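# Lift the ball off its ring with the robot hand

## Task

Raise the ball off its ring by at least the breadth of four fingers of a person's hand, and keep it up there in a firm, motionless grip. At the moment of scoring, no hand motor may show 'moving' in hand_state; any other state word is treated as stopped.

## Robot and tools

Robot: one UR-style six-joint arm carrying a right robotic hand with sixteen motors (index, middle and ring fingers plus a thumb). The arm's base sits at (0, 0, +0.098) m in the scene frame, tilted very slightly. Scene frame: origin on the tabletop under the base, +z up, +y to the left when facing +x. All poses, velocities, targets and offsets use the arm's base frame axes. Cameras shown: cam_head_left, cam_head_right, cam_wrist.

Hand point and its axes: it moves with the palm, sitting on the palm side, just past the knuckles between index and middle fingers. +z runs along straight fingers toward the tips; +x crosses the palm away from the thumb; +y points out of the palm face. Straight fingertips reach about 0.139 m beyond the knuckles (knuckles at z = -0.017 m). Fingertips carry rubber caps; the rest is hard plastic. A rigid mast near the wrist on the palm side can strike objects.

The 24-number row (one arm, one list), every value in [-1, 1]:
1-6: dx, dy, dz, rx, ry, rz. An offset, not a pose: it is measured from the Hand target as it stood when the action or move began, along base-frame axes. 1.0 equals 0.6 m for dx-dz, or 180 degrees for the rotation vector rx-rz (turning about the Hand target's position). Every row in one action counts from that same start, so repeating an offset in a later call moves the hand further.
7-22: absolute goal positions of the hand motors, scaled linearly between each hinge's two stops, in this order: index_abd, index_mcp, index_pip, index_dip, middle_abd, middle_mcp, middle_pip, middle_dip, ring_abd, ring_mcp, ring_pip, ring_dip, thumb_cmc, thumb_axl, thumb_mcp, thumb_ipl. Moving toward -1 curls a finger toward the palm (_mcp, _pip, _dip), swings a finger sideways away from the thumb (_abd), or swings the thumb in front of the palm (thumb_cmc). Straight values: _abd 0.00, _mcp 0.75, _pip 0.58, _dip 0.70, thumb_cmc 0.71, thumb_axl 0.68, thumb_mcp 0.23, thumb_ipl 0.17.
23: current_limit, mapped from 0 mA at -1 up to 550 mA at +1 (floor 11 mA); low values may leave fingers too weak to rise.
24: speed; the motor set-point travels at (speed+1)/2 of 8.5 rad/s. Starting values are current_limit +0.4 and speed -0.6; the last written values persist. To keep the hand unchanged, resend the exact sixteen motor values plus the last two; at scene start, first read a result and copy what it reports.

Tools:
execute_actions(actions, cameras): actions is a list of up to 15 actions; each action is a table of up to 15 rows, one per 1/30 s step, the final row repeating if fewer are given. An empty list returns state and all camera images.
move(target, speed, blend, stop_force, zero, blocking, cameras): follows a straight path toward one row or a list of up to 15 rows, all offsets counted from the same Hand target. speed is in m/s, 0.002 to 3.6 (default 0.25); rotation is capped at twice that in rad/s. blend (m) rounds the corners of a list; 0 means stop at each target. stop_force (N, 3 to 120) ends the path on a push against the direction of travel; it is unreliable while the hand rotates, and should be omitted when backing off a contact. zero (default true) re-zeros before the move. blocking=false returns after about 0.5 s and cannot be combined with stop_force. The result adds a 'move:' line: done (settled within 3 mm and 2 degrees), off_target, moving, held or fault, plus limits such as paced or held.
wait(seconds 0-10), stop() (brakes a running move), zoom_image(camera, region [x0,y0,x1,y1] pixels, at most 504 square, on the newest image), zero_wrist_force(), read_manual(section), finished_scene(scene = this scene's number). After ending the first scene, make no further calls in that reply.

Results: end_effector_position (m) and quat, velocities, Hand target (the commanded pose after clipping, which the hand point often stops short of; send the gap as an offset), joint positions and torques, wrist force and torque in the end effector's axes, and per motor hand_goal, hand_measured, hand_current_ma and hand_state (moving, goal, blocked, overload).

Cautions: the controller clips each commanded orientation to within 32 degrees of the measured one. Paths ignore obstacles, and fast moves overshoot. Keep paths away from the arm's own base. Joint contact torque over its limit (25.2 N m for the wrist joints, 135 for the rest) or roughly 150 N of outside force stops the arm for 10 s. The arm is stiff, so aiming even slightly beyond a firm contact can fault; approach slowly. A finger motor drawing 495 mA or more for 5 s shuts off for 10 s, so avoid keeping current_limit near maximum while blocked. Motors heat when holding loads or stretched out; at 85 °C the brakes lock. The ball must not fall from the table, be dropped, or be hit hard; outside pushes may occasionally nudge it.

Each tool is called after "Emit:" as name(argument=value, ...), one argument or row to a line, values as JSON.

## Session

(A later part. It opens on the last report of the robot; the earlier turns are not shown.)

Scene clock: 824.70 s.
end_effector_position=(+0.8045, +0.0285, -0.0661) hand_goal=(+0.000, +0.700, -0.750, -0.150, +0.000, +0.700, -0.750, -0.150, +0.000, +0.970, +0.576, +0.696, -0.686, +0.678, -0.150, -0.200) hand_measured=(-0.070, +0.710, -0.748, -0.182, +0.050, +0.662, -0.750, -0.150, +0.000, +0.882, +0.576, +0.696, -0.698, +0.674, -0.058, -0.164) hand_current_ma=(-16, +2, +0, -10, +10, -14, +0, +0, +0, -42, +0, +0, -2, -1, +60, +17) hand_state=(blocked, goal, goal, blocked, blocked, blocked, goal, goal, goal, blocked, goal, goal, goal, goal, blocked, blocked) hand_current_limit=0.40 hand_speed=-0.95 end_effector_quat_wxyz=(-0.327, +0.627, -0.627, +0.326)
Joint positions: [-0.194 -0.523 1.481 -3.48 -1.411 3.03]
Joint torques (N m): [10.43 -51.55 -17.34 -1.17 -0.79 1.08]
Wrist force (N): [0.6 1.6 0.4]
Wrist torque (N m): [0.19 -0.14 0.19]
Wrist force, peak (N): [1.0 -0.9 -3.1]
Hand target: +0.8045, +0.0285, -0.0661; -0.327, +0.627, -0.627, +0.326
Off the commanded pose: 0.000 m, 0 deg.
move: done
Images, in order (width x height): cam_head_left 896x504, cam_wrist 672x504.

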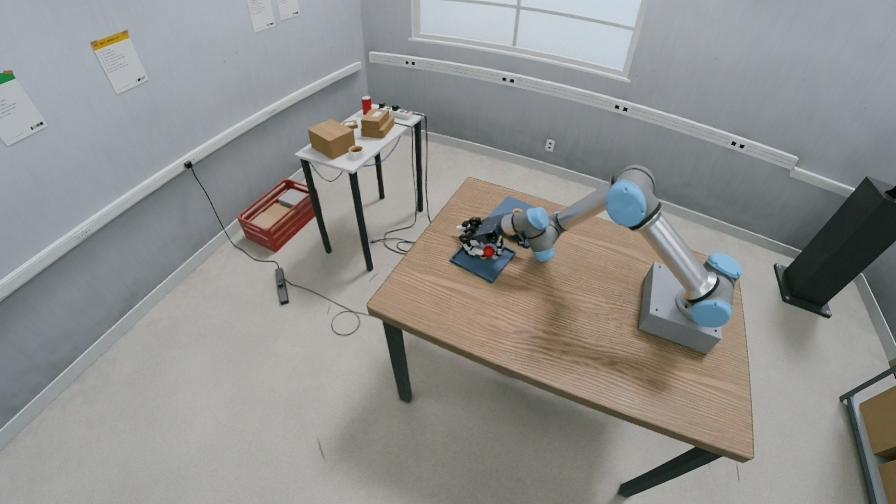

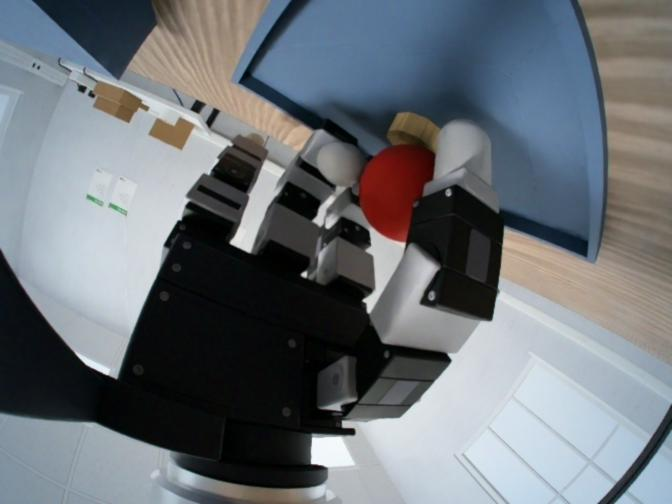

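Emit:
move(
  target=[0, 0, 0, 0, 0, 0, 0, 0.82, -0.60, -0.04, 0, 0.82, -0.60, -0.04, 0, 0.97, 0.576, 0.696, -0.686, 0.678, -0.10, -0.15, 0.4, -0.95],
  cameras=["cam_head_left", "cam_wrist"],
  speed=0.08,
)

Emit:
zoom_image(
  camera="cam_wrist",
  region=[280, 50, 520, 270],
)

Emit:
zoom_image(
  camera="cam_head_left",
  region=[450, 200, 530, 270],
)

Scene clock: 833.53 s.
end_effector_position=(+0.8045, +0.0285, -0.0661) hand_goal=(+0.000, +0.820, -0.600, -0.040, +0.000, +0.820, -0.600, -0.040, +0.000, +0.970, +0.576, +0.696, -0.686, +0.678, -0.100, -0.150) hand_measured=(-0.016, +0.766, -0.604, -0.048, +0.016, +0.764, -0.604, -0.050, +0.000, +0.882, +0.576, +0.696, -0.694, +0.674, -0.092, -0.152) hand_current_ma=(-2, -22, +0, -2, +2, -24, -1, -2, +0, -42, +0, +0, -1, -1, +2, +0) hand_state=(goal, blocked, goal, goal, goal, blocked, goal, goal, goal, blocked, goal, goal, goal, goal, goal, goal) hand_current_limit=0.40 hand_speed=-0.95 end_effector_quat_wxyz=(-0.327, +0.627, -0.627, +0.326)
Joint positions: [-0.194 -0.523 1.481 -3.48 -1.411 3.03]
Joint torques (N m): [9.91 -55.73 -13.01 -1.08 -0.19 1.27]
Wrist force (N): [0.4 1.0 0.2]
Wrist torque (N m): [0.16 -0.11 0.18]
Wrist force, peak (N): [0.3 1.8 0.5]
Hand target: +0.8045, +0.0285, -0.0661; -0.327, +0.627, -0.627, +0.326
Off the commanded pose: 0.000 m, 0 deg.
move: done
Images, in order (width x height): cam_head_left 896x504, cam_wrist 672x504.

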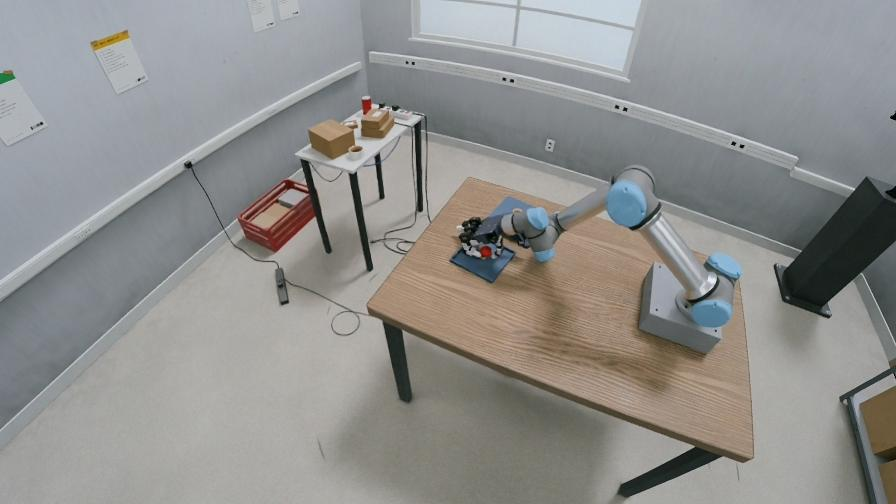

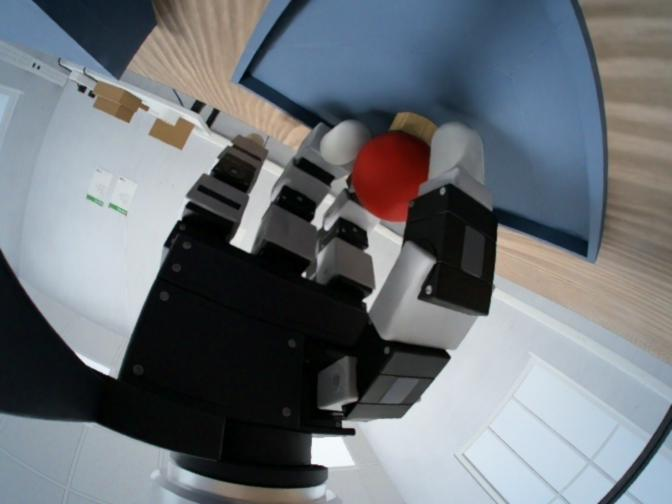

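Scaled by 2.100 from the camera's 672x504 image, which has a finer 960x720 frame.

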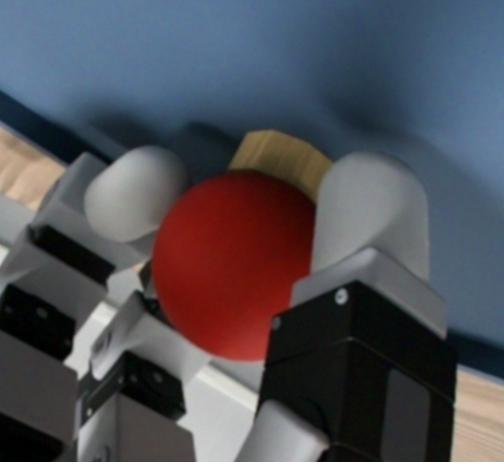

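Scaled by 6.300 from the camera's 896x504 image, which has a finer 1280x720 frame.

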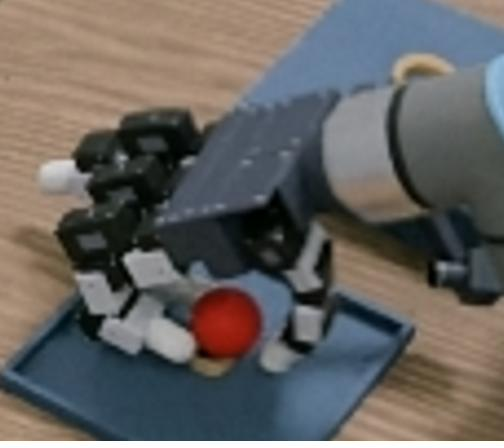

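Emit:
move(
  target=[0, 0, 0, 0, 0, 0, 0, 0.97, -0.577, -0.0145, 0, 0.97, -0.577, -0.0145, 0, 0.97, 0.576, 0.696, -0.686, 0.678, 0.056, 0.059, 0.4, -0.93],
  cameras=["cam_head_left", "cam_wrist"],
  speed=0.08,
)

Emit:
zoom_image(
  camera="cam_wrist",
  region=[280, 0, 620, 250],
)

Emit:
zoom_image(
  camera="cam_head_left",
  region=[450, 200, 530, 270],
)

Scene clock: 844.00 s.
end_effector_position=(+0.8045, +0.0285, -0.0661) hand_goal=(+0.000, +0.970, -0.576, -0.014, +0.000, +0.970, -0.576, -0.014, +0.000, +0.970, +0.576, +0.696, -0.686, +0.678, +0.056, +0.060) hand_measured=(-0.016, +0.902, -0.576, -0.020, +0.016, +0.900, -0.582, -0.024, +0.000, +0.882, +0.576, +0.696, -0.694, +0.674, +0.038, +0.050) hand_current_ma=(-2, -30, +0, -1, +2, -31, -1, -2, +0, -42, +0, +0, -1, -1, -6, -3) hand_state=(goal, blocked, goal, goal, goal, blocked, goal, goal, goal, blocked, goal, goal, goal, goal, goal, goal) hand_current_limit=0.40 hand_speed=-0.93 end_effector_quat_wxyz=(-0.327, +0.627, -0.627, +0.326)
Joint positions: [-0.194 -0.523 1.481 -3.48 -1.411 3.03]
Joint torques (N m): [6.54 -61.58 -13.02 -1.24 0.63 1.04]
Wrist force (N): [0.2 1.2 -0.1]
Wrist torque (N m): [0.19 -0.07 0.16]
Wrist force, peak (N): [0.4 1.5 0.2]
Hand target: +0.8045, +0.0285, -0.0661; -0.327, +0.627, -0.627, +0.326
Off the commanded pose: 0.000 m, 0 deg.
move: done
Images, in order (width x height): cam_head_left 896x504, cam_wrist 672x504.

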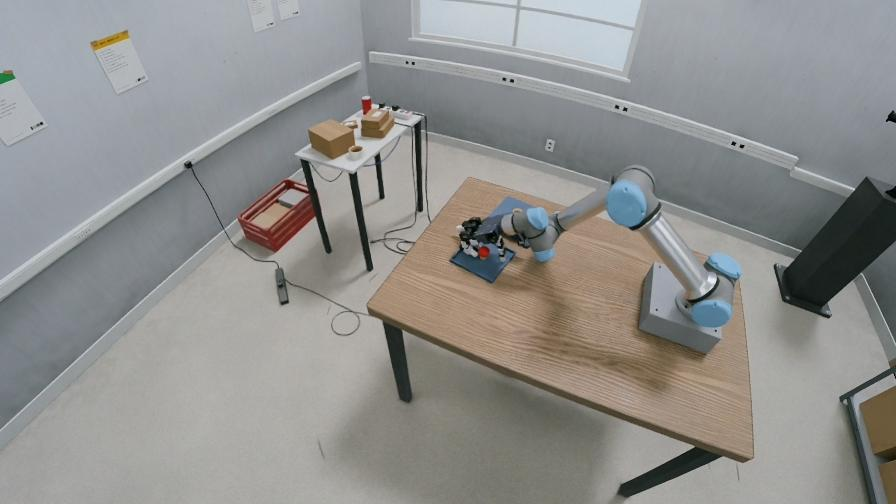

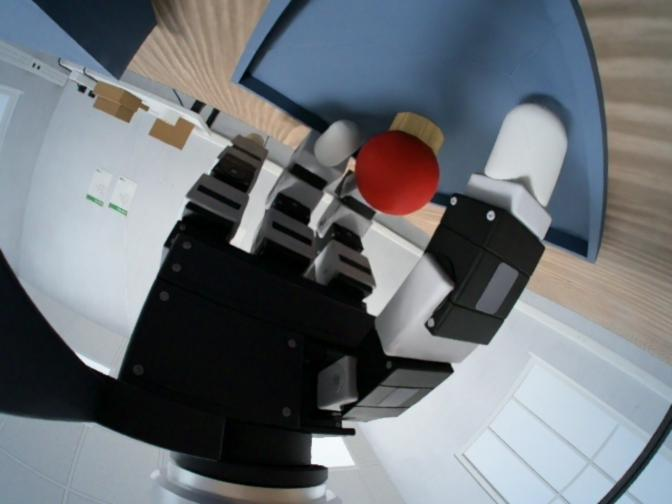

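Scaled by 1.482 from the camera's 672x504 image, which has a finer 960x720 frame.

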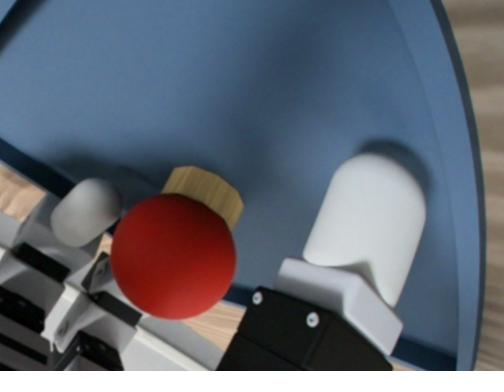

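Scaled by 6.300 from the camera's 896x504 image, which has a finer 1280x720 frame.

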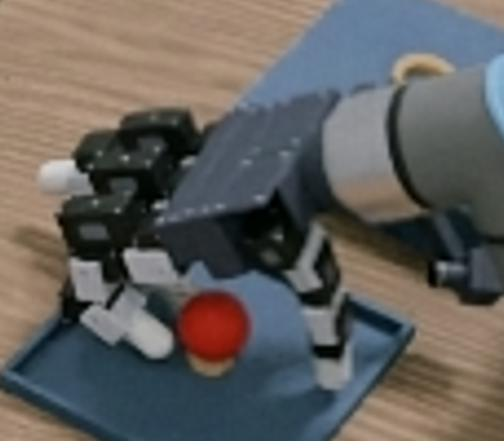

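Emit:
move(
  target=[0.0075, 0, 0.0202, 0, 0, 0, 0, 0.97, -0.577, -0.0145, 0, 0.97, -0.577, -0.0145, 0, 0.97, 0.576, 0.696, -0.686, 0.678, 0.056, 0.059, 0.4, -0.93],
  cameras=[],
  speed=0.05,
)

Emit:
move(
  target=[0, 0, 0, 0, 0, 0, 0, 0.78, -0.577, -0.0145, 0, 0.78, -0.577, -0.0145, 0, 0.97, 0.576, 0.696, -0.686, 0.678, -0.0787, -0.178, 0.4, -0.9],
  cameras=["cam_head_left", "cam_wrist"],
  speed=0.08,
)

Emit:
zoom_image(
  camera="cam_wrist",
  region=[280, 0, 620, 250],
)

Emit:
zoom_image(
  camera="cam_head_left",
  region=[450, 200, 530, 270],
)

Scene clock: 927.23 s.
end_effector_position=(+0.8089, +0.0285, -0.0540) hand_goal=(+0.000, +0.970, -0.576, -0.014, +0.000, +0.970, -0.576, -0.014, +0.000, +0.970, +0.576, +0.696, -0.686, +0.678, +0.056, +0.060) hand_measured=(-0.016, +0.902, -0.576, -0.020, +0.016, +0.900, -0.582, -0.024, +0.000, +0.882, +0.576, +0.696, -0.694, +0.674, +0.038, +0.050) hand_current_ma=(-2, -30, +0, -1, +2, -31, -1, -2, +0, -42, +0, +0, -1, -1, -6, -3) hand_state=(goal, blocked, goal, goal, goal, blocked, goal, goal, goal, blocked, goal, goal, goal, goal, goal, goal) hand_current_limit=0.40 hand_speed=-0.93 end_effector_quat_wxyz=(-0.327, +0.627, -0.627, +0.326)
Joint positions: [-0.192 -0.54 1.472 -3.454 -1.412 3.031]
Joint torques (N m): [11.16 -64.6 -25.82 -0.99 -1.12 1.6]
Wrist force (N): [0.6 0.8 0.1]
Wrist torque (N m): [0.13 -0.13 0.03]
Wrist force, peak (N): [0.4 1.7 -0.1]
Hand target: +0.8090, +0.0285, -0.0539; -0.327, +0.627, -0.627, +0.326
Off the commanded pose: 0.000 m, 0 deg.
move: done
No camera images: "cameras" was empty.

Scene clock: 928.43 s.
end_effector_position=(+0.8090, +0.0285, -0.0539) hand_goal=(+0.000, +0.780, -0.576, -0.014, +0.000, +0.780, -0.576, -0.014, +0.000, +0.970, +0.576, +0.696, -0.686, +0.678, -0.078, -0.178) hand_measured=(-0.016, +0.812, -0.574, -0.020, +0.016, +0.766, -0.582, -0.024, +0.000, +0.882, +0.576, +0.696, -0.694, +0.674, -0.070, -0.166) hand_current_ma=(-2, +10, +0, -1, +2, -4, -1, -2, +0, -42, +0, +0, -1, -1, +2, +4) hand_state=(goal, blocked, goal, goal, goal, goal, goal, goal, goal, blocked, goal, goal, goal, goal, goal, goal) hand_current_limit=0.40 hand_speed=-0.90 end_effector_quat_wxyz=(-0.327, +0.627, -0.627, +0.326)
Joint positions: [-0.192 -0.54 1.472 -3.454 -1.412 3.031]
Joint torques (N m): [9.34 -60.97 -23.68 -0.77 -1.05 1.28]
Wrist force (N): [-0.3 0.2 0.2]
Wrist torque (N m): [0.19 -0.10 0.03]
Wrist force, peak (N): [0.6 1.1 0.0]
Hand target: +0.8090, +0.0285, -0.0539; -0.327, +0.627, -0.627, +0.326
Off the commanded pose: 0.000 m, 0 deg.
move: done
Images, in order (width x height): cam_head_left 896x504, cam_wrist 672x504.

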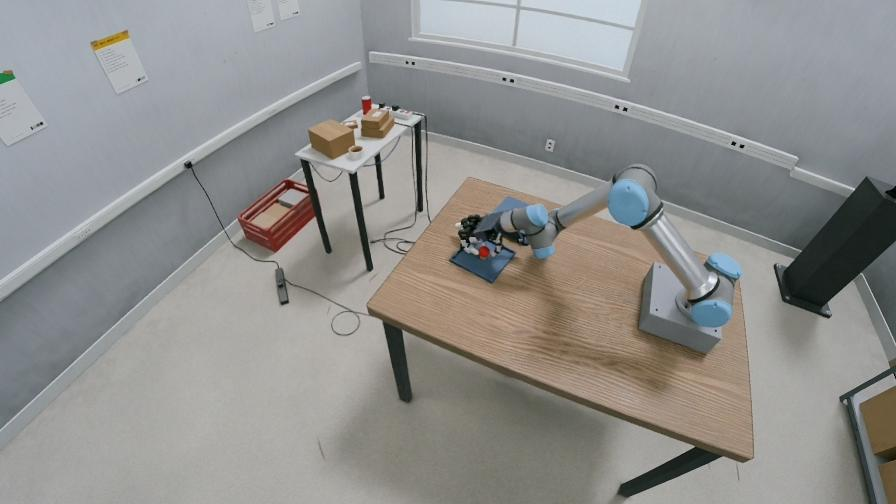

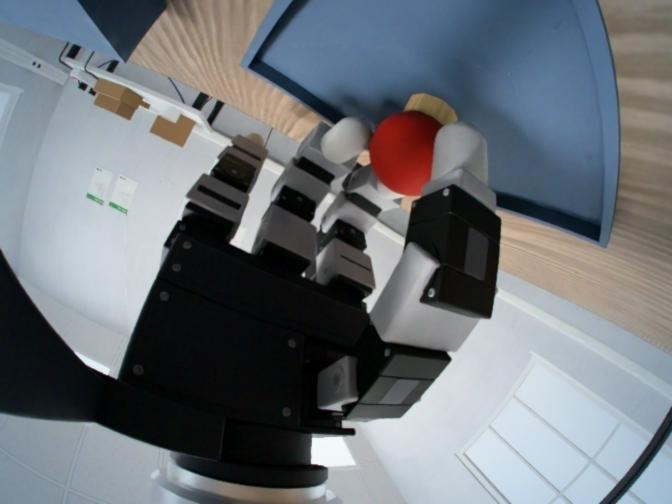

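Scaled by 1.482 from the camera's 672x504 image, which has a finer 960x720 frame.

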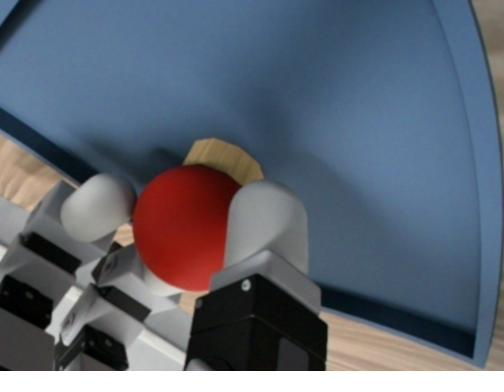

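Scaled by 6.300 from the camera's 896x504 image, which has a finer 1280x720 frame.

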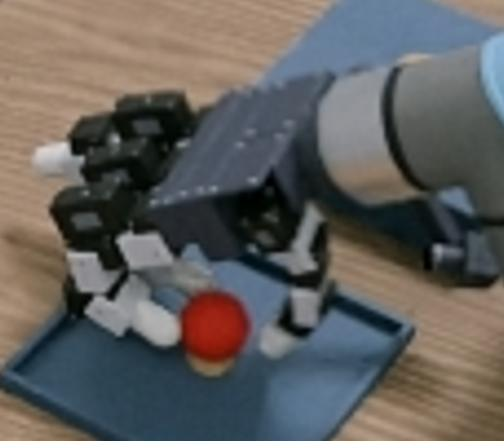

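Emit:
move(
  target=[0, 0.0042, 0, 0, 0, 0, 0, 0.78, -0.577, -0.0145, 0, 0.78, -0.577, -0.0145, 0, 0.97, 0.576, 0.696, -0.686, 0.678, -0.0787, -0.178, 0.4, -0.9],
  cameras=[],
  speed=0.03,
)

Emit:
move(
  target=[0, 0, 0, 0, 0, 0, 0, 0.70, -0.635, -0.048, 0, 0.70, -0.635, -0.048, 0, 0.97, 0.576, 0.696, -0.686, 0.678, -0.236, -0.286, 0.4, -0.9],
  cameras=["cam_head_left", "cam_wrist"],
  speed=0.08,
)

Emit:
zoom_image(
  camera="cam_wrist",
  region=[280, 0, 620, 250],
)

Emit:
zoom_image(
  camera="cam_head_left",
  region=[450, 200, 530, 270],
)

Scene clock: 940.70 s.
end_effector_position=(+0.8090, +0.0310, -0.0539) hand_goal=(+0.000, +0.780, -0.576, -0.014, +0.000, +0.780, -0.576, -0.014, +0.000, +0.970, +0.576, +0.696, -0.686, +0.678, -0.078, -0.178) hand_measured=(-0.016, +0.790, -0.574, -0.020, +0.016, +0.782, -0.582, -0.024, +0.000, +0.882, +0.576, +0.696, -0.694, +0.674, -0.070, -0.166) hand_current_ma=(-2, +3, +0, -1, +2, +0, -1, -2, +0, -42, +0, +0, -1, -1, +2, +4) hand_state=(goal, goal, goal, goal, goal, goal, goal, goal, goal, blocked, goal, goal, goal, goal, goal, goal) hand_current_limit=0.40 hand_speed=-0.90 end_effector_quat_wxyz=(-0.327, +0.627, -0.627, +0.326)
Joint positions: [-0.189 -0.54 1.472 -3.455 -1.415 3.033]
Joint torques (N m): [13.49 -48.5 -25.67 -4.24 -0.87 1.71]
Wrist force (N): [1.5 -0.9 0.3]
Wrist torque (N m): [0.18 -0.10 0.01]
Wrist force, peak (N): [1.6 -1.2 0.8]
Hand target: +0.8090, +0.0310, -0.0539; -0.327, +0.627, -0.627, +0.326
Off the commanded pose: 0.000 m, 0 deg.
move: done
No camera images: "cameras" was empty.

Scene clock: 941.20 s.
end_effector_position=(+0.8090, +0.0310, -0.0540) hand_goal=(+0.000, +0.700, -0.634, -0.048, +0.000, +0.700, -0.634, -0.048, +0.000, +0.970, +0.576, +0.696, -0.686, +0.678, -0.236, -0.286) hand_measured=(-0.016, +0.782, -0.586, -0.040, +0.016, +0.774, -0.596, -0.042, +0.000, +0.882, +0.576, +0.696, -0.692, +0.674, -0.092, -0.188) hand_current_ma=(-2, +38, +17, +2, +2, +34, +13, +1, +0, -42, +0, +0, -1, -1, +82, +69) hand_state=(goal, blocked, blocked, goal, goal, blocked, blocked, goal, goal, blocked, goal, goal, goal, goal, moving, blocked) hand_current_limit=0.40 hand_speed=-0.90 end_effector_quat_wxyz=(-0.327, +0.627, -0.627, +0.326)
Joint positions: [-0.189 -0.54 1.472 -3.455 -1.415 3.033]
Joint torques (N m): [11.43 -49.69 -24.34 -3.98 -1.11 1.5]
Wrist force (N): [0.8 -0.3 0.7]
Wrist torque (N m): [0.15 -0.12 0.01]
Wrist force, peak (N): [1.5 -0.7 0.6]
Hand target: +0.8090, +0.0310, -0.0539; -0.327, +0.627, -0.627, +0.326
Off the commanded pose: 0.000 m, 0 deg.
move: done
Images, in order (width x height): cam_head_left 896x504, cam_wrist 672x504.

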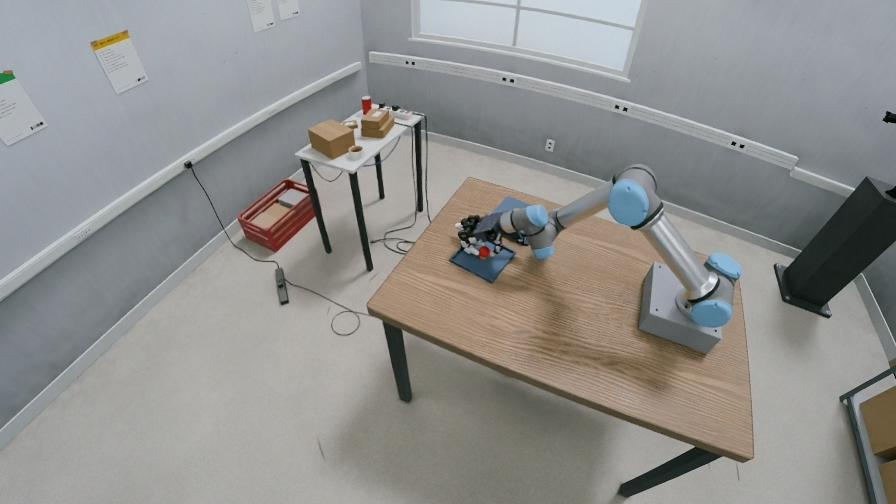

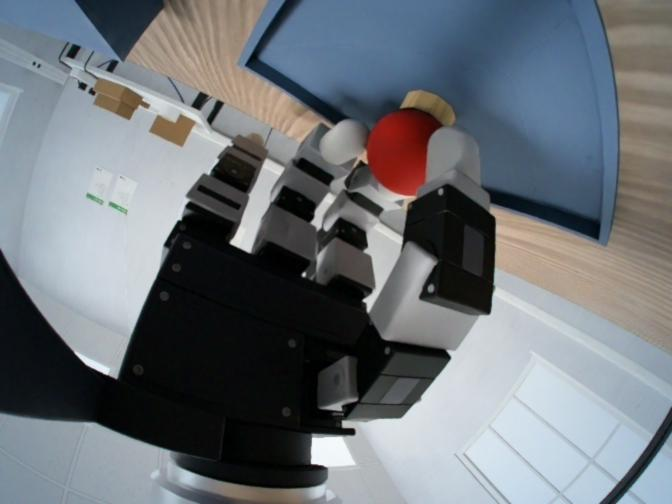

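Scaled by 1.482 from the camera's 672x504 image, which has a finer 960x720 frame.

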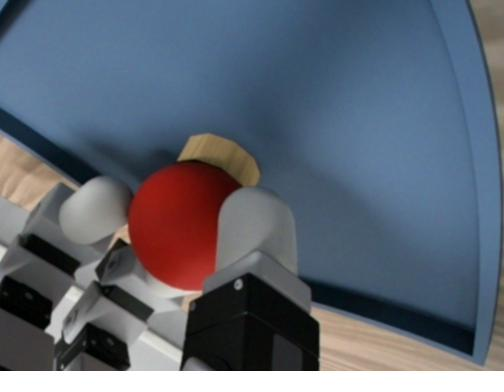

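Scaled by 6.300 from the camera's 896x504 image, which has a finer 1280x720 frame.

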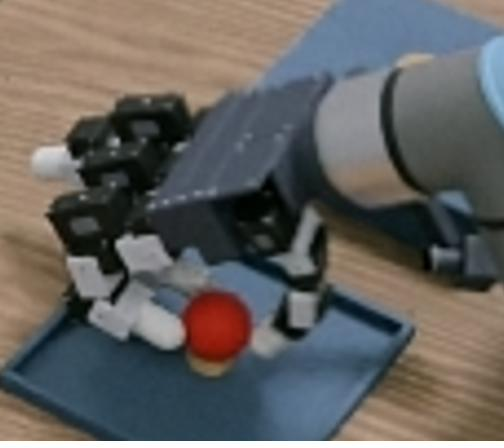

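Emit:
move(
  target=[0, 0, 0, 0, 0, 0, 0, 0.63, -0.693, -0.08, 0, 0.63, -0.693, -0.08, 0, 0.97, 0.576, 0.696, -0.686, 0.678, -0.371, -0.36, 0.4, -0.9],
  cameras=["cam_head_left", "cam_wrist"],
  speed=0.08,
)

Emit:
wait(
  seconds=1,
)

Emit:
zoom_image(
  camera="cam_wrist",
  region=[280, 0, 620, 250],
)

Emit:
zoom_image(
  camera="cam_head_left",
  region=[450, 200, 530, 270],
)

Scene clock: 949.27 s.
end_effector_position=(+0.8090, +0.0310, -0.0540) hand_goal=(+0.000, +0.630, -0.692, -0.080, +0.000, +0.630, -0.692, -0.080, +0.000, +0.970, +0.576, +0.696, -0.686, +0.678, -0.370, -0.360) hand_measured=(-0.016, +0.778, -0.586, -0.048, +0.016, +0.768, -0.600, -0.054, +0.000, +0.882, +0.576, +0.696, -0.686, +0.674, -0.092, -0.190) hand_current_ma=(-2, +86, +50, +10, +2, +78, +41, +8, +0, -42, +0, +0, +0, -1, +261, +143) hand_state=(goal, blocked, blocked, blocked, goal, blocked, blocked, blocked, goal, blocked, goal, goal, goal, goal, moving, blocked) hand_current_limit=0.40 hand_speed=-0.90 end_effector_quat_wxyz=(-0.327, +0.627, -0.627, +0.326)
Joint positions: [-0.189 -0.54 1.472 -3.455 -1.415 3.033]
Joint torques (N m): [7.81 -59.7 -23.32 -3.32 -1.05 1.24]
Wrist force (N): [0.9 0.4 0.3]
Wrist torque (N m): [0.14 -0.15 0.02]
Wrist force, peak (N): [1.0 -0.3 0.9]
Hand target: +0.8090, +0.0310, -0.0539; -0.327, +0.627, -0.627, +0.326
Off the commanded pose: 0.000 m, 0 deg.
move: done
Images, in order (width x height): cam_head_left 896x504, cam_wrist 672x504.

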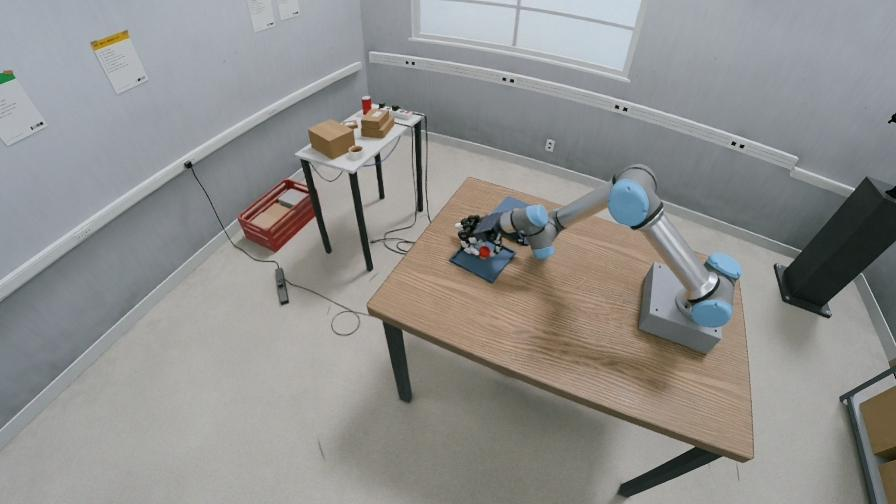

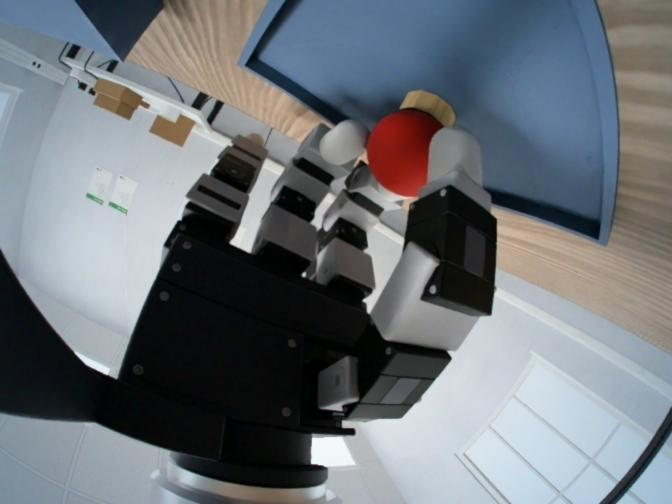

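Scene clock: 950.27 s.
end_effector_position=(+0.8090, +0.0310, -0.0539) hand_goal=(+0.000, +0.630, -0.692, -0.080, +0.000, +0.630, -0.692, -0.080, +0.000, +0.970, +0.576, +0.696, -0.686, +0.678, -0.370, -0.360) hand_measured=(-0.016, +0.778, -0.586, -0.048, +0.016, +0.768, -0.600, -0.054, +0.000, +0.882, +0.576, +0.696, -0.686, +0.674, -0.092, -0.190) hand_current_ma=(-2, +86, +50, +10, +2, +78, +41, +8, +0, -42, +0, +0, +0, -1, +265, +143) hand_state=(goal, blocked, blocked, blocked, goal, blocked, blocked, blocked, goal, blocked, goal, goal, goal, goal, blocked, blocked) hand_current_limit=0.40 hand_speed=-0.90 end_effector_quat_wxyz=(-0.327, +0.627, -0.627, +0.326)
Joint positions: [-0.189 -0.54 1.472 -3.455 -1.415 3.033]
Joint torques (N m): [5.71 -61.04 -24.61 -3.51 -1.16 1.31]
Wrist force (N): [0.6 0.0 0.2]
Wrist torque (N m): [0.10 -0.10 -0.02]
Wrist force, peak (N): [0.8 0.8 0.5]
Hand target: +0.8090, +0.0310, -0.0539; -0.327, +0.627, -0.627, +0.326
Off the commanded pose: 0.000 m, 0 deg.
wait: 1.00 s; at rest by 0.17 s

Scaled by 1.482 from the camera's 672x504 image, which has a finer 960x720 frame.
This view is cut from an older image: the scene may have changed since it was taken.

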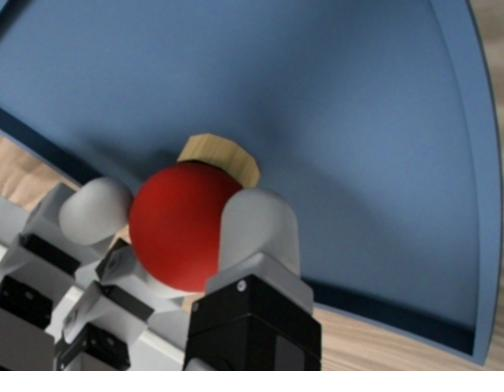

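Scaled by 6.300 from the camera's 896x504 image, which has a finer 1280x720 frame.
This view is cut from an older image: the scene may have changed since it was taken.

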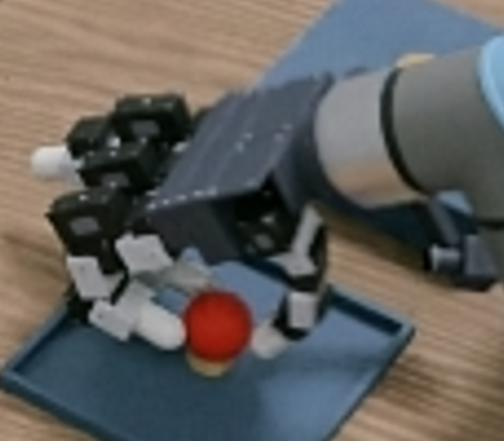

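Emit:
move(
  target=[0, 0, 0, 0, 0, 0, 0, 0.575, -0.73, -0.10, 0, 0.575, -0.73, -0.10, 0, 0.97, 0.576, 0.696, -0.686, 0.678, -0.457, -0.394, 0.4, -0.9],
  cameras=[],
  speed=0.08,
)

Emit:
move(
  target=[0, 0, 0.05, 0, 0, 0, 0, 0.575, -0.73, -0.10, 0, 0.575, -0.73, -0.10, 0, 0.97, 0.576, 0.696, -0.686, 0.678, -0.457, -0.394, 0.4, -0.9],
  cameras=["cam_head_left", "cam_wrist"],
  speed=0.06,
)

Emit:
zoom_image(
  camera="cam_wrist",
  region=[280, 0, 620, 250],
)

Emit:
zoom_image(
  camera="cam_head_left",
  region=[450, 200, 530, 270],
)

Scene clock: 963.03 s.
end_effector_position=(+0.8090, +0.0310, -0.0539) hand_goal=(+0.000, +0.576, -0.730, -0.100, +0.000, +0.576, -0.730, -0.100, +0.000, +0.970, +0.576, +0.696, -0.686, +0.678, -0.456, -0.394) hand_measured=(-0.014, +0.776, -0.586, -0.056, +0.016, +0.762, -0.610, -0.060, +0.000, +0.882, +0.576, +0.696, -0.680, +0.678, -0.092, -0.190) hand_current_ma=(-2, +129, +76, +16, +2, +117, +60, +13, +0, -42, +0, +0, +1, +0, +381, +183) hand_state=(goal, blocked, blocked, blocked, goal, blocked, blocked, blocked, goal, blocked, goal, goal, goal, goal, blocked, blocked) hand_current_limit=0.40 hand_speed=-0.90 end_effector_quat_wxyz=(-0.327, +0.627, -0.627, +0.326)
Joint positions: [-0.189 -0.54 1.472 -3.455 -1.415 3.033]
Joint torques (N m): [1.56 -61.78 -23.84 -2.89 -0.93 1.18]
Wrist force (N): [0.9 0.8 0.1]
Wrist torque (N m): [0.14 -0.14 0.02]
Wrist force, peak (N): [0.8 1.2 0.5]
Hand target: +0.8090, +0.0310, -0.0539; -0.327, +0.627, -0.627, +0.326
Off the commanded pose: 0.000 m, 0 deg.
move: done
No camera images: "cameras" was empty.

Scene clock: 963.93 s.
end_effector_position=(+0.8090, +0.0310, -0.0240) hand_goal=(+0.000, +0.576, -0.730, -0.100, +0.000, +0.576, -0.730, -0.100, +0.000, +0.970, +0.576, +0.696, -0.686, +0.678, -0.456, -0.394) hand_measured=(-0.014, +0.776, -0.586, -0.056, +0.014, +0.758, -0.610, -0.060, +0.000, +0.882, +0.576, +0.696, -0.678, +0.680, -0.092, -0.190) hand_current_ma=(-2, +129, +76, +16, +2, +114, +60, +13, +0, -42, +0, +0, +1, +0, +381, +183) hand_state=(goal, blocked, blocked, blocked, goal, blocked, blocked, blocked, goal, blocked, goal, goal, goal, goal, blocked, blocked) hand_current_limit=0.40 hand_speed=-0.90 end_effector_quat_wxyz=(-0.327, +0.627, -0.627, +0.326)
Joint positions: [-0.189 -0.596 1.487 -3.413 -1.415 3.033]
Joint torques (N m): [4.25 -63.07 -8.69 -0.8 -0.58 0.6]
Wrist force (N): [0.6 1.6 0.2]
Wrist torque (N m): [0.20 -0.13 0.02]
Wrist force, peak (N): [0.4 1.8 0.9]
Hand target: +0.8090, +0.0310, -0.0239; -0.327, +0.627, -0.627, +0.326
Off the commanded pose: 0.000 m, 0 deg.
move: done
Images, in order (width x height): cam_head_left 896x504, cam_wrist 672x504.

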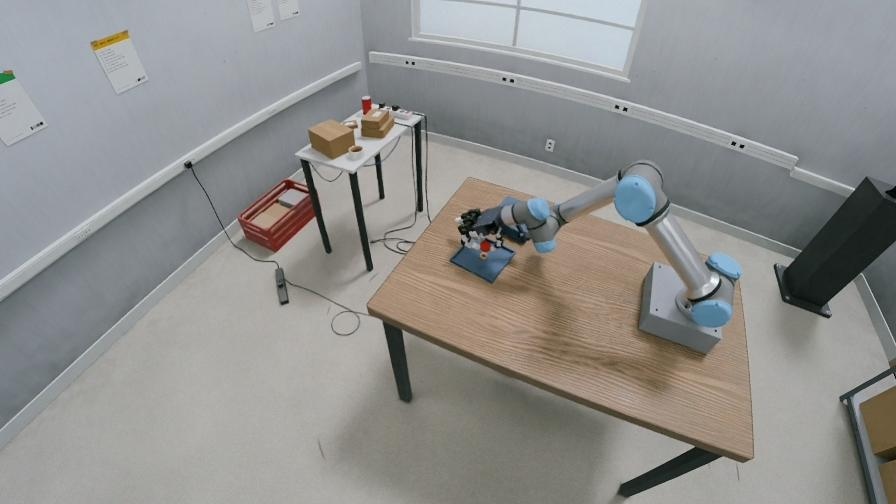

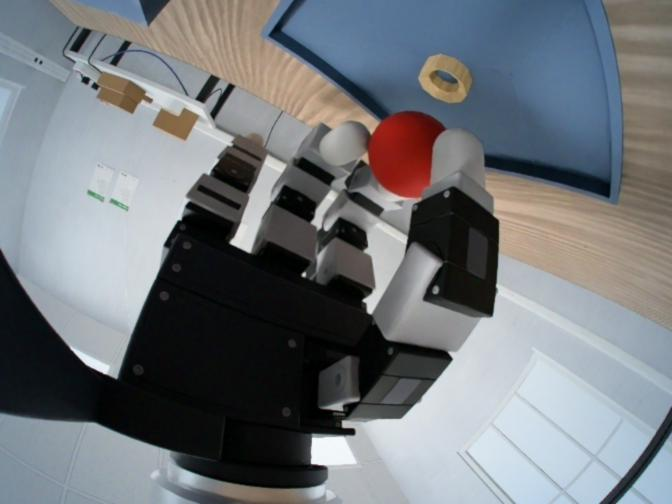

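Scaled by 1.482 from the camera's 672x504 image, which has a finer 960x720 frame.

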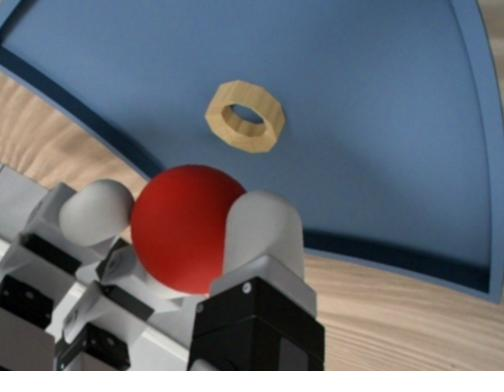

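Scaled by 6.300 from the camera's 896x504 image, which has a finer 1280x720 frame.

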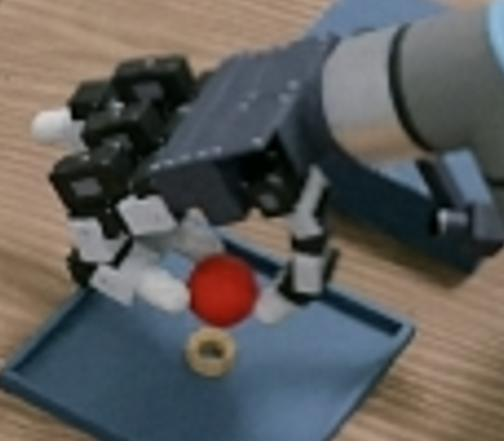

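Emit:
move(
  target=[0, 0, 0.09, 0, 0, 0, 0, 0.575, -0.73, -0.10, 0, 0.575, -0.73, -0.10, 0, 0.97, 0.576, 0.696, -0.686, 0.678, -0.457, -0.394, 0.4, -0.9],
  cameras=["cam_head_left", "cam_head_right"],
  speed=0.15,
)

Emit:
zoom_image(
  camera="cam_head_left",
  region=[440, 180, 530, 270],
)

Emit:
zoom_image(
  camera="cam_head_right",
  region=[440, 180, 530, 270],
)

Emit:
move(
  target=[0, 0.3333, 0, 0, 0, 0, 0, 0.575, -0.73, -0.10, 0, 0.575, -0.73, -0.10, 0, 0.97, 0.576, 0.696, -0.686, 0.678, -0.457, -0.394, 0.4, -0.9],
  cameras=["cam_head_left", "cam_head_right"],
  speed=0.2,
)

Emit:
zoom_image(
  camera="cam_head_left",
  region=[420, 230, 510, 320],
)

Emit:
zoom_image(
  camera="cam_head_right",
  region=[420, 230, 510, 320],
)

Scene clock: 987.53 s.
end_effector_position=(+0.8090, +0.0311, +0.0300) hand_goal=(+0.000, +0.576, -0.730, -0.100, +0.000, +0.576, -0.730, -0.100, +0.000, +0.970, +0.576, +0.696, -0.686, +0.678, -0.456, -0.394) hand_measured=(-0.014, +0.776, -0.586, -0.056, +0.014, +0.758, -0.610, -0.060, +0.000, +0.882, +0.576, +0.696, -0.678, +0.682, -0.092, -0.190) hand_current_ma=(-2, +129, +76, +16, +2, +113, +60, +13, +0, -42, +0, +0, +2, +1, +381, +183) hand_state=(goal, blocked, blocked, blocked, goal, blocked, blocked, blocked, goal, blocked, goal, goal, goal, goal, blocked, blocked) hand_current_limit=0.40 hand_speed=-0.90 end_effector_quat_wxyz=(-0.327, +0.627, -0.627, +0.326)
Joint positions: [-0.188 -0.691 1.499 -3.33 -1.415 3.033]
Joint torques (N m): [2.94 -63.98 -11.35 -0.81 -0.63 -0.71]
Wrist force (N): [0.7 1.4 0.3]
Wrist torque (N m): [0.16 -0.13 0.01]
Wrist force, peak (N): [0.5 2.0 0.8]
Hand target: +0.8090, +0.0310, +0.0301; -0.327, +0.627, -0.627, +0.326
Off the commanded pose: 0.000 m, 0 deg.
move: done
Images, in order (width x height): cam_head_left 896x504, cam_head_right 896x504.

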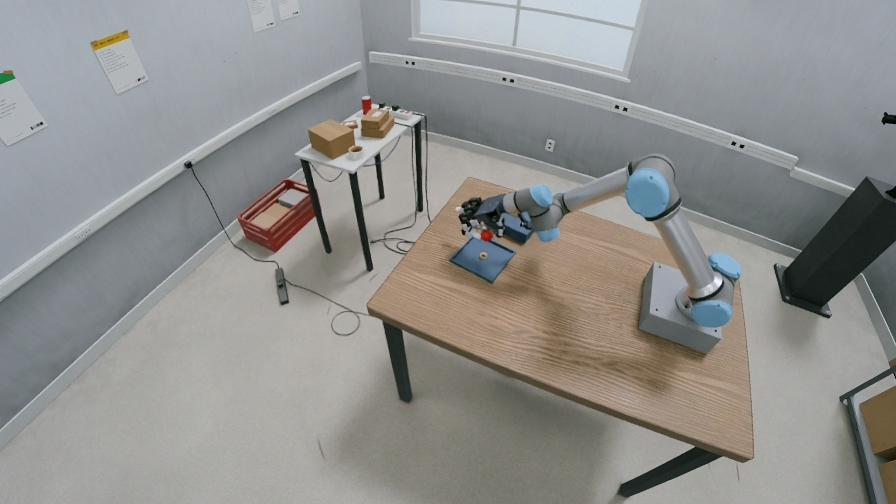

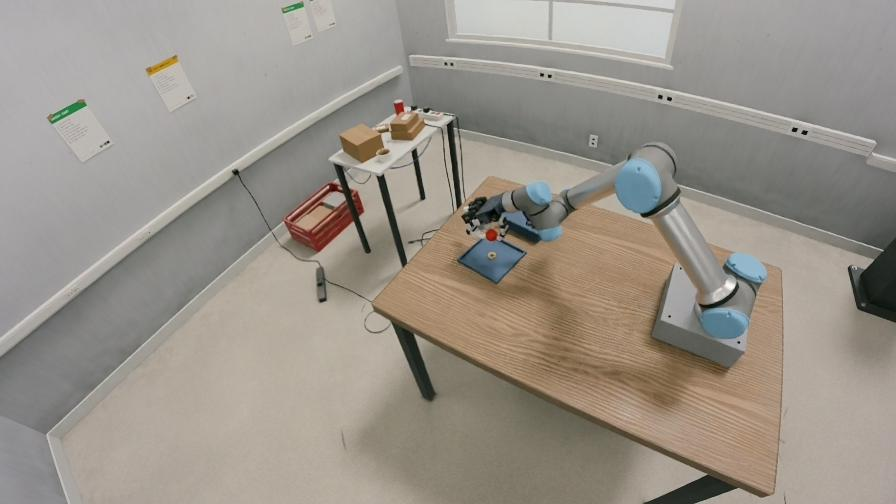

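Scaled by 5.600 from the camera's 896x504 image, which has a finer 1280x720 frame.

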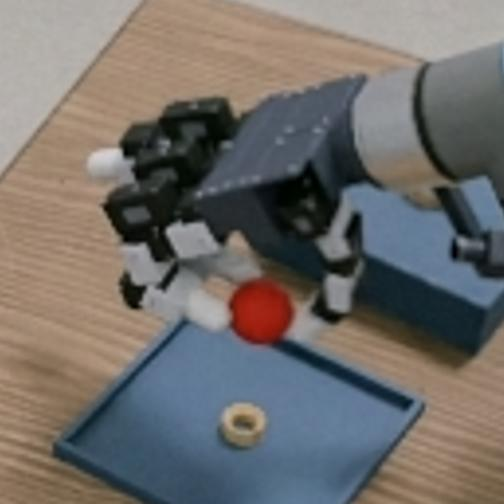

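Scaled by 5.600 from the camera's 896x504 image, which has a finer 1280x720 frame.

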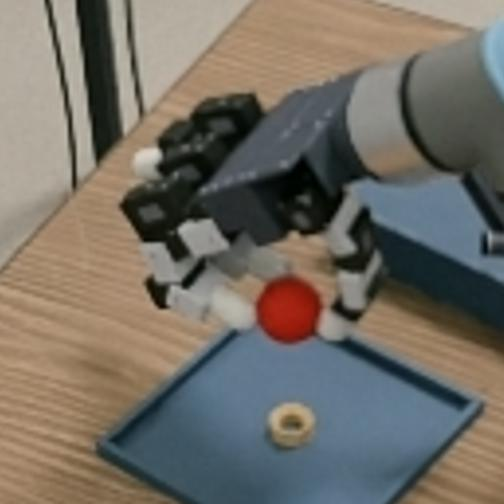

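Scene clock: 989.07 s.
end_effector_position=(+0.8090, +0.2309, +0.0301) hand_goal=(+0.000, +0.576, -0.730, -0.100, +0.000, +0.576, -0.730, -0.100, +0.000, +0.970, +0.576, +0.696, -0.686, +0.678, -0.456, -0.394) hand_measured=(-0.012, +0.776, -0.586, -0.056, +0.014, +0.756, -0.610, -0.060, +0.000, +0.882, +0.576, +0.696, -0.676, +0.682, -0.092, -0.190) hand_current_ma=(-2, +129, +76, +16, +2, +112, +60, +13, +0, -42, +0, +0, +2, +1, +381, +183) hand_state=(goal, blocked, blocked, blocked, goal, blocked, blocked, blocked, goal, blocked, goal, goal, goal, goal, blocked, blocked) hand_current_limit=0.40 hand_speed=-0.90 end_effector_quat_wxyz=(-0.327, +0.627, -0.627, +0.326)
Joint positions: [0.11 -0.636 1.378 -3.271 -1.659 3.205]
Joint torques (N m): [11.46 -50.86 -29.54 -1.31 -1.5 1.26]
Wrist force (N): [0.5 1.1 0.6]
Wrist torque (N m): [0.09 -0.12 0.00]
Wrist force, peak (N): [1.9 1.3 0.6]
Hand target: +0.8090, +0.2310, +0.0301; -0.327, +0.627, -0.627, +0.326
Off the commanded pose: 0.000 m, 0 deg.
move: done
Images, in order (width x height): cam_head_left 896x504, cam_head_right 896x504.

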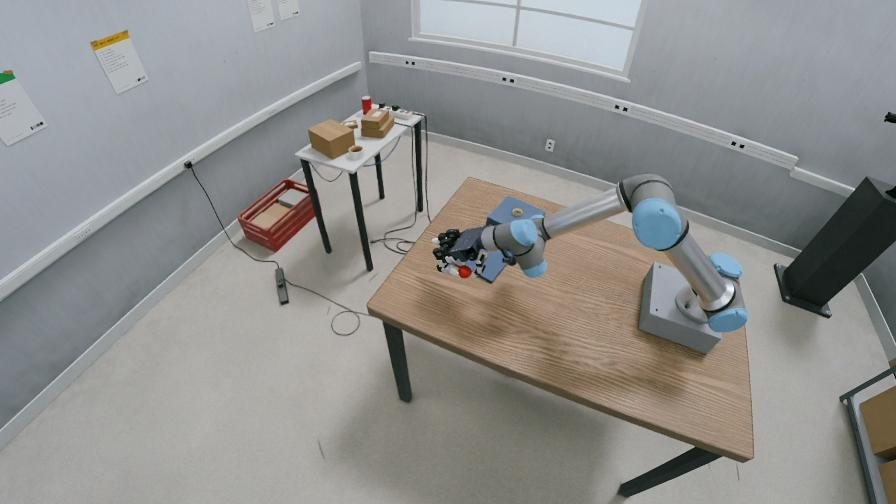

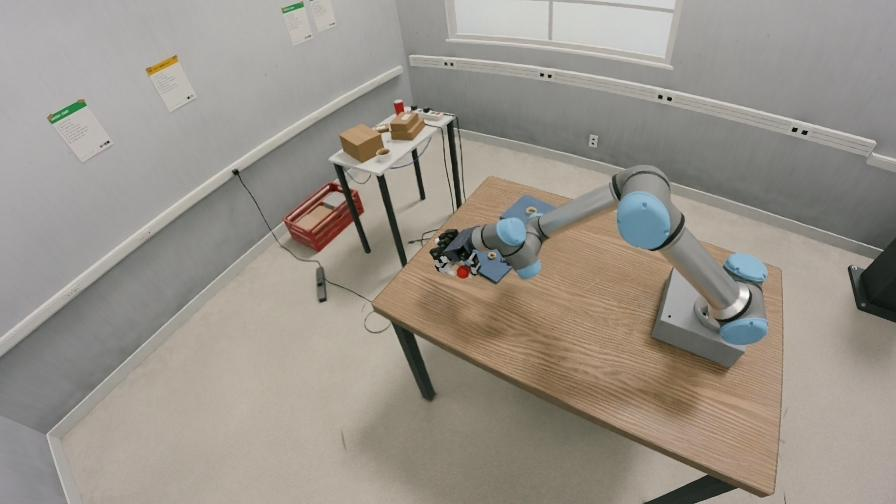

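Scaled by 5.600 from the camera's 896x504 image, which has a finer 1280x720 frame.

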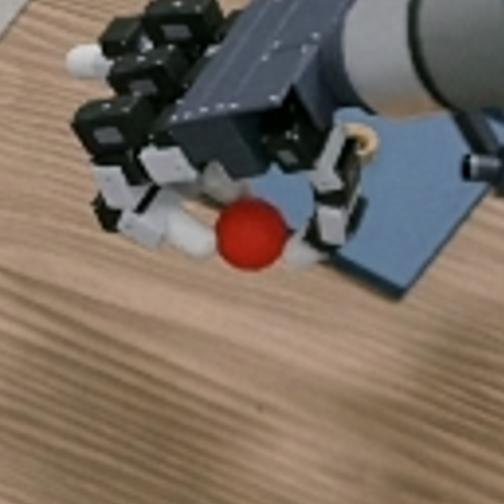

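Scaled by 5.600 from the camera's 896x504 image, which has a finer 1280x720 frame.

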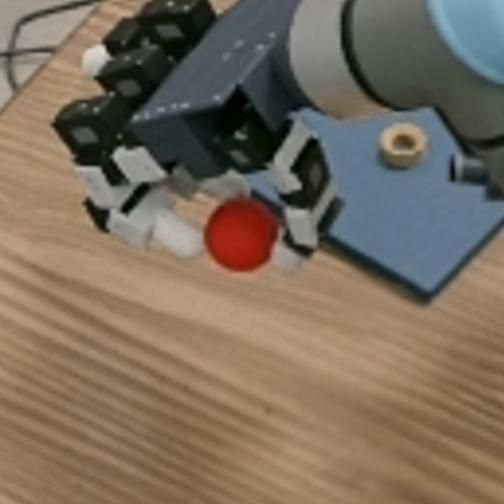

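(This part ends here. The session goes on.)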